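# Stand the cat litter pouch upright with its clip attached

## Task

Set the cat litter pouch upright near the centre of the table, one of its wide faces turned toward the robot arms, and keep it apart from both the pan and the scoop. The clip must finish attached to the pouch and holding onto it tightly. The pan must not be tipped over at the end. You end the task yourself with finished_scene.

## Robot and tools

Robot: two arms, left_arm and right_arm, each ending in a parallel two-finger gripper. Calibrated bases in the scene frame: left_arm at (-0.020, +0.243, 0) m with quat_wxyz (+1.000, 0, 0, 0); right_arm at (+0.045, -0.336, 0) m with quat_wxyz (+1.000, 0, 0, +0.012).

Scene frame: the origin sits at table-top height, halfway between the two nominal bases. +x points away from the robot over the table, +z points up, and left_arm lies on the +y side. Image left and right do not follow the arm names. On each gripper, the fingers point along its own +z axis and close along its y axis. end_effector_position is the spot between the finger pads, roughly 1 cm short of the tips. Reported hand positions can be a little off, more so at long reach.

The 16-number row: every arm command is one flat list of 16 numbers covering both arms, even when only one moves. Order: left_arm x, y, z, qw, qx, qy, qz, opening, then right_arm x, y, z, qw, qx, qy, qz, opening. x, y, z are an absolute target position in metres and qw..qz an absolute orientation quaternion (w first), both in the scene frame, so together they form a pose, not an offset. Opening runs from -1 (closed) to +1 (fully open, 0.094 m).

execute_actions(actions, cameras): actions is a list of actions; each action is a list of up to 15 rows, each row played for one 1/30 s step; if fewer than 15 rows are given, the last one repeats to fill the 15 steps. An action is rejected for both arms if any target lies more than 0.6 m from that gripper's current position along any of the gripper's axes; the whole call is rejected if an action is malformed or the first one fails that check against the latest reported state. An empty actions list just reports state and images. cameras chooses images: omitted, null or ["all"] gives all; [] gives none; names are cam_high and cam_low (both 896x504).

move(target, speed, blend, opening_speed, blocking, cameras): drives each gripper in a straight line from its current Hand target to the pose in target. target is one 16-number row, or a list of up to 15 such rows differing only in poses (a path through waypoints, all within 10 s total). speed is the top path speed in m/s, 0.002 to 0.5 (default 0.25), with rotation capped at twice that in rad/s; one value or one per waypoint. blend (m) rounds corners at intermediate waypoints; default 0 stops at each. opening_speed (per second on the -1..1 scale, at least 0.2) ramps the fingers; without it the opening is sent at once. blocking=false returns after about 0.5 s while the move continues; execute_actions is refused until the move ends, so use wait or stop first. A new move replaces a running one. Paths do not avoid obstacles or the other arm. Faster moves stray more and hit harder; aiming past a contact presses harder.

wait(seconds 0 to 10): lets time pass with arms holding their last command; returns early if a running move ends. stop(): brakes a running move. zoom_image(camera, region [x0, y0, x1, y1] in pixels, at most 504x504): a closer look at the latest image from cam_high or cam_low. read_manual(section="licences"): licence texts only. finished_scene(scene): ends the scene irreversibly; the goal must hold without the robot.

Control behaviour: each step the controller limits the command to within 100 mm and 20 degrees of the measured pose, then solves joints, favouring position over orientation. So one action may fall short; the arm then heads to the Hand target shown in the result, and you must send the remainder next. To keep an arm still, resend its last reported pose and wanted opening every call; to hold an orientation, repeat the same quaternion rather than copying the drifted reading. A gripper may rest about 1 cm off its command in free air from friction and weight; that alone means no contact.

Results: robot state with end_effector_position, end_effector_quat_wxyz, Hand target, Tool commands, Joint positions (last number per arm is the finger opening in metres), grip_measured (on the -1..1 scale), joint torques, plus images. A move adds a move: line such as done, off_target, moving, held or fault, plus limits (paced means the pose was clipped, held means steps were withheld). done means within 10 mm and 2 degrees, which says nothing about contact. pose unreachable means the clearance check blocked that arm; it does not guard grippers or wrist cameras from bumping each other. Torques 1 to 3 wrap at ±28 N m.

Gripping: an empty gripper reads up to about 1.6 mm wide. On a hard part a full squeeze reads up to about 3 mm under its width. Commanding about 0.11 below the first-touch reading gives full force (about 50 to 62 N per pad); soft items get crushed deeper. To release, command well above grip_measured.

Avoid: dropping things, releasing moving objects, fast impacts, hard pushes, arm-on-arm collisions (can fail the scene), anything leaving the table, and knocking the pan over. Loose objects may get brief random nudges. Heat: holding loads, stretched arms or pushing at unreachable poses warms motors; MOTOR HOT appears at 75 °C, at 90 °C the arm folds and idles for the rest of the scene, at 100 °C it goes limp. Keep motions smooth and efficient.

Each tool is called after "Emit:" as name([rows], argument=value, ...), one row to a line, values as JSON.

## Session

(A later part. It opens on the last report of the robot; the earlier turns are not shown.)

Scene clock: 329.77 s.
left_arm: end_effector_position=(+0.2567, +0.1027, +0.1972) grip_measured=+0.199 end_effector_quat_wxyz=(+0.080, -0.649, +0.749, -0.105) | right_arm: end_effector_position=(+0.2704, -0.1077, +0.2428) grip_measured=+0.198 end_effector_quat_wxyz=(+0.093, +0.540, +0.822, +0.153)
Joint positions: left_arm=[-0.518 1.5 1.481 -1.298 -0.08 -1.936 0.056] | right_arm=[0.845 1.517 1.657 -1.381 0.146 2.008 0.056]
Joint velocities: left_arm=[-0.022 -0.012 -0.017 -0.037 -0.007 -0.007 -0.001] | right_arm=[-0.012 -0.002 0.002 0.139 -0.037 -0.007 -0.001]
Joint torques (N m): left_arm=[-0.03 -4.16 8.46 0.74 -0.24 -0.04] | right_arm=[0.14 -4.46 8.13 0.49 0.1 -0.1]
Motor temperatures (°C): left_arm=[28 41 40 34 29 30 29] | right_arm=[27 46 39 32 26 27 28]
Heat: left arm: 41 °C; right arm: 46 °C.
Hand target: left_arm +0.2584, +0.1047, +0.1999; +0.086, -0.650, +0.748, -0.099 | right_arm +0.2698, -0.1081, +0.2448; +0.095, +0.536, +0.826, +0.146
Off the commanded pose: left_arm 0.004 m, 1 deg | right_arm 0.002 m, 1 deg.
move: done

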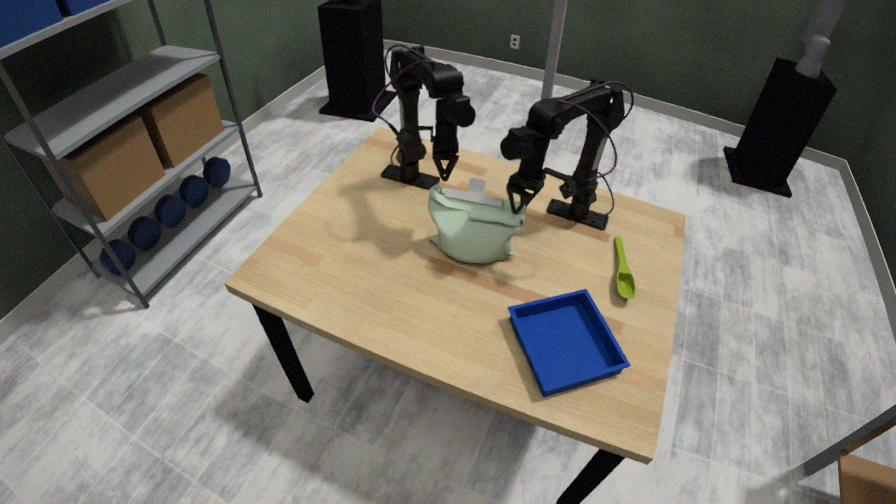

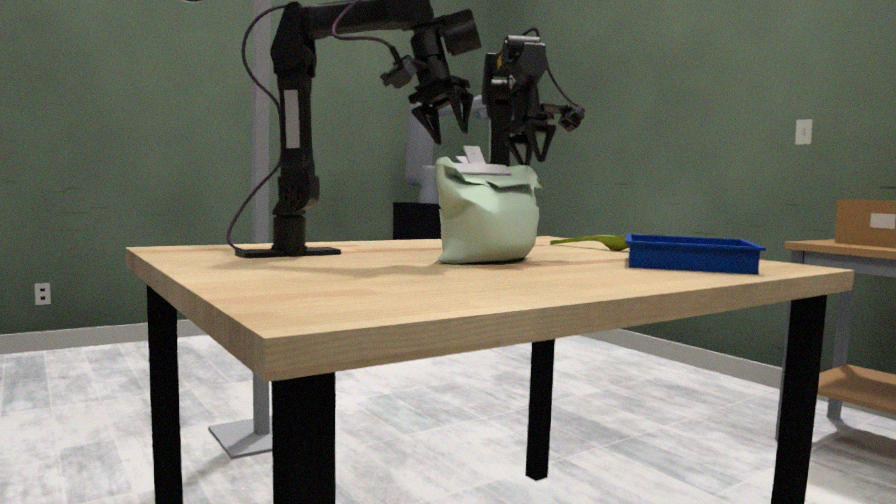

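Emit:
move(target=[0.2200, 0.1250, 0.2450, 0.085633, -0.650446, 0.748252, -0.098509, 0.2, 0.2300, -0.1600, 0.2780, 0.094576, 0.536365, 0.825929, 0.145634, 0.2], speed=0.08, cameras=["cam_high", "cam_low"])

Emit:
wait(seconds=2, cameras=["cam_high", "cam_low"])

Emit:
zoom_image(camera="cam_low", region=[380, 100, 600, 300])

Emit:
zoom_image(camera="cam_high", region=[360, 100, 540, 280])

Scene clock: 331.70 s.
left_arm: end_effector_position=(+0.2237, +0.1217, +0.2366) grip_measured=+0.199 end_effector_quat_wxyz=(+0.077, -0.651, +0.749, -0.095) | right_arm: end_effector_position=(+0.2314, -0.1531, +0.2753) grip_measured=+0.198 end_effector_quat_wxyz=(+0.093, +0.536, +0.824, +0.159)
Joint positions: left_arm=[-0.518 1.428 1.587 -1.499 -0.081 -1.939 0.056] | right_arm=[0.845 1.349 1.657 -1.536 0.144 1.998 0.056]
Joint velocities: left_arm=[-0.002 0.007 0.012 0.037 -0.022 0.066 0] | right_arm=[-0.017 -0.002 -0.017 0.007 -0.007 -0.081 0.001]
Joint torques (N m): left_arm=[-0.5 -5.07 7.98 0.67 -0.21 -0.04] | right_arm=[-0.68 -3.96 6 0.53 0.04 -0.13]
Motor temperatures (°C): left_arm=[28 41 40 34 29 30 29] | right_arm=[27 46 39 32 26 27 28]
Heat: left arm: 41 °C; right arm: 46 °C.
Hand target: left_arm +0.2208, +0.1250, +0.2453; +0.086, -0.650, +0.748, -0.099 | right_arm +0.2291, -0.1594, +0.2778; +0.096, +0.535, +0.825, +0.154
Off the commanded pose: left_arm 0.010 m, 1 deg | right_arm 0.008 m, 2 deg.
joint sent to its limit (right arm) — joint 4 (wrist pitch), lower limit. The joint targets still meet the commanded pose.
move: done

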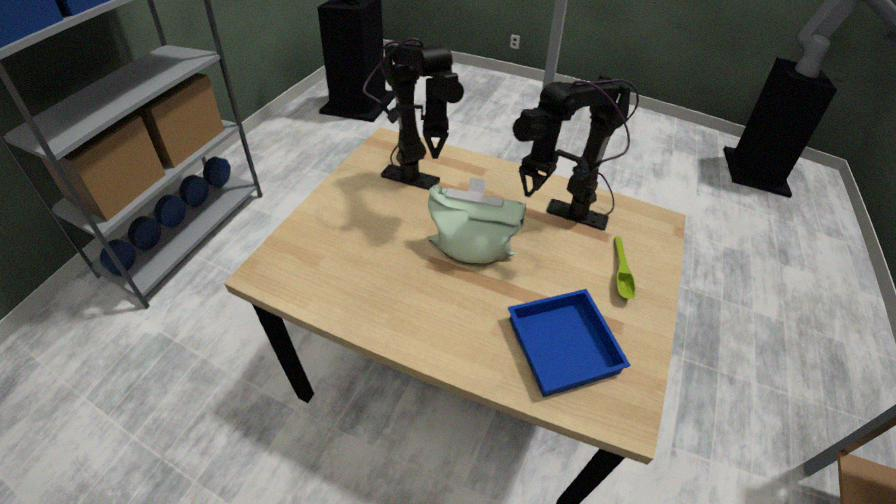

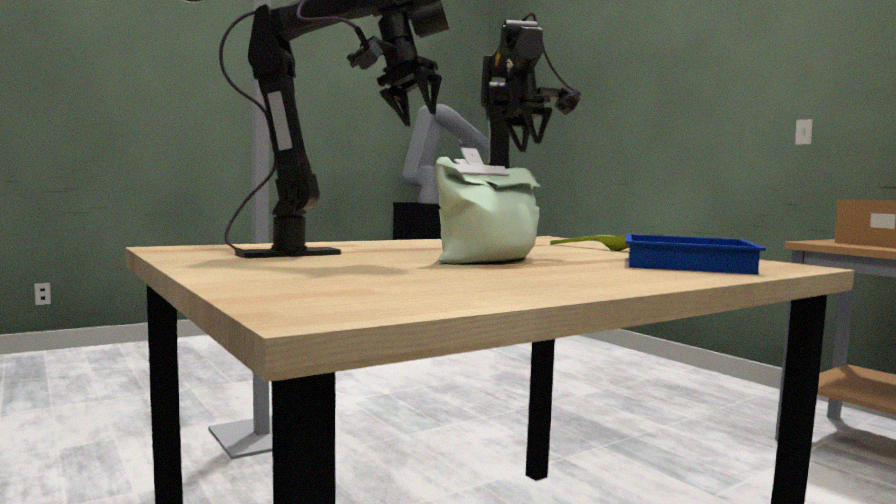

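Scene clock: 333.70 s.
left_arm: end_effector_position=(+0.2235, +0.1218, +0.2366) grip_measured=+0.199 end_effector_quat_wxyz=(+0.076, -0.651, +0.749, -0.094) | right_arm: end_effector_position=(+0.2314, -0.1532, +0.2753) grip_measured=+0.198 end_effector_quat_wxyz=(+0.093, +0.536, +0.824, +0.159)
Joint positions: left_arm=[-0.518 1.428 1.587 -1.5 -0.081 -1.94 0.056] | right_arm=[0.845 1.349 1.657 -1.537 0.144 1.998 0.056]
Joint velocities: left_arm=[-0.002 -0.027 0.022 0.022 0.022 0.037 -0.001] | right_arm=[0.002 -0.012 0.002 0.007 -0.022 -0.022 0.001]
Joint torques (N m): left_arm=[-0.42 -5.44 7.97 0.62 -0.23 -0.02] | right_arm=[-0.84 -3.96 6.35 0.52 0.09 -0.11]
Motor temperatures (°C): left_arm=[28 41 40 34 29 30 29] | right_arm=[27 45 39 32 26 27 28]
Heat: left arm: 41 °C; right arm: 45 °C.
Hand target: left_arm +0.2208, +0.1250, +0.2453; +0.086, -0.651, +0.748, -0.099 | right_arm +0.2292, -0.1594, +0.2778; +0.096, +0.535, +0.825, +0.154
Tool commands: left_gripper/opening=+0.2 right_gripper/opening=+0.2
Off the commanded pose: left_arm 0.010 m, 1 deg | right_arm 0.007 m, 2 deg.
wait: 2.00 s; at rest by 0.17 s

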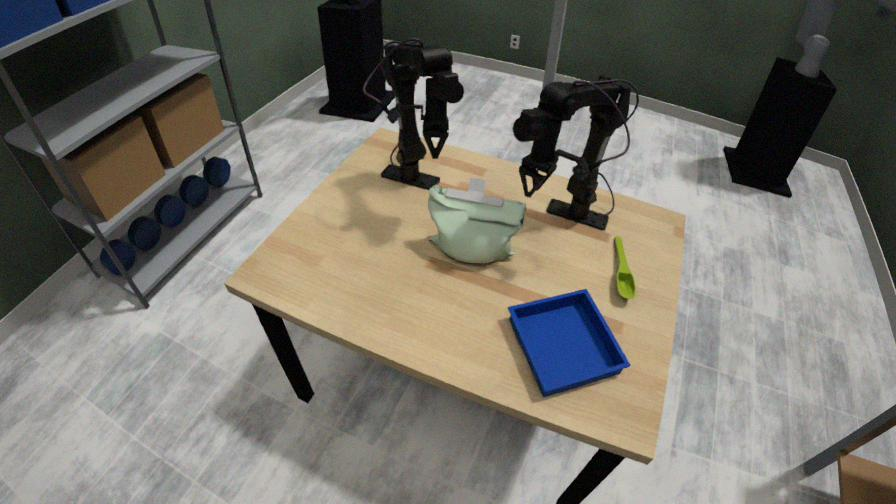

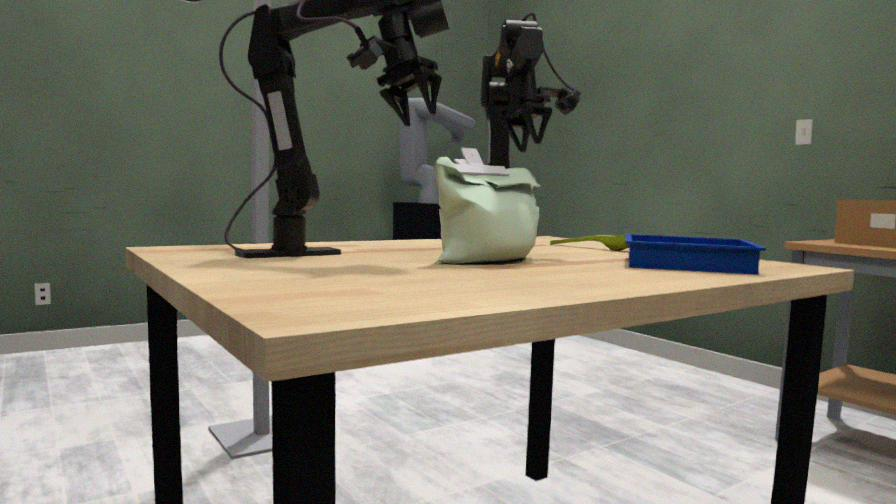

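Scaled by 2.291.

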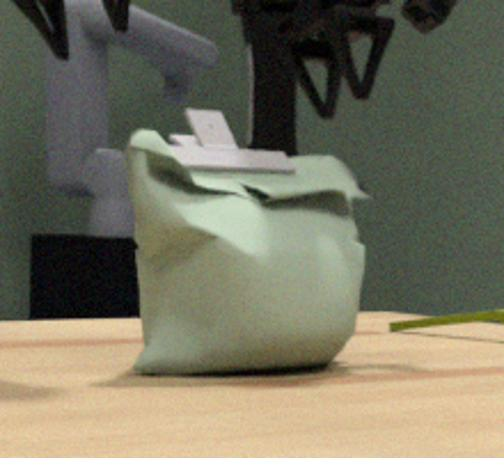

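Scaled by 2.800.

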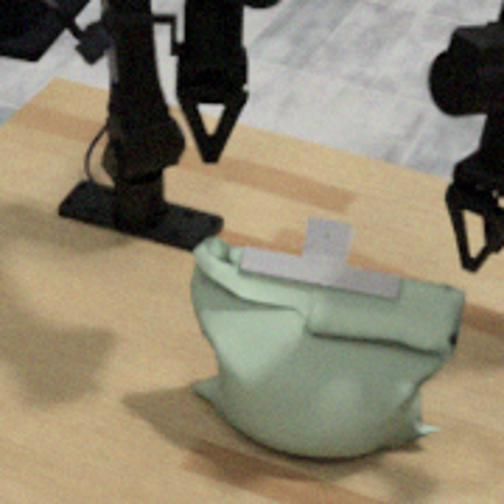

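Emit:
finished_scene(scene=2)

The scene is finished.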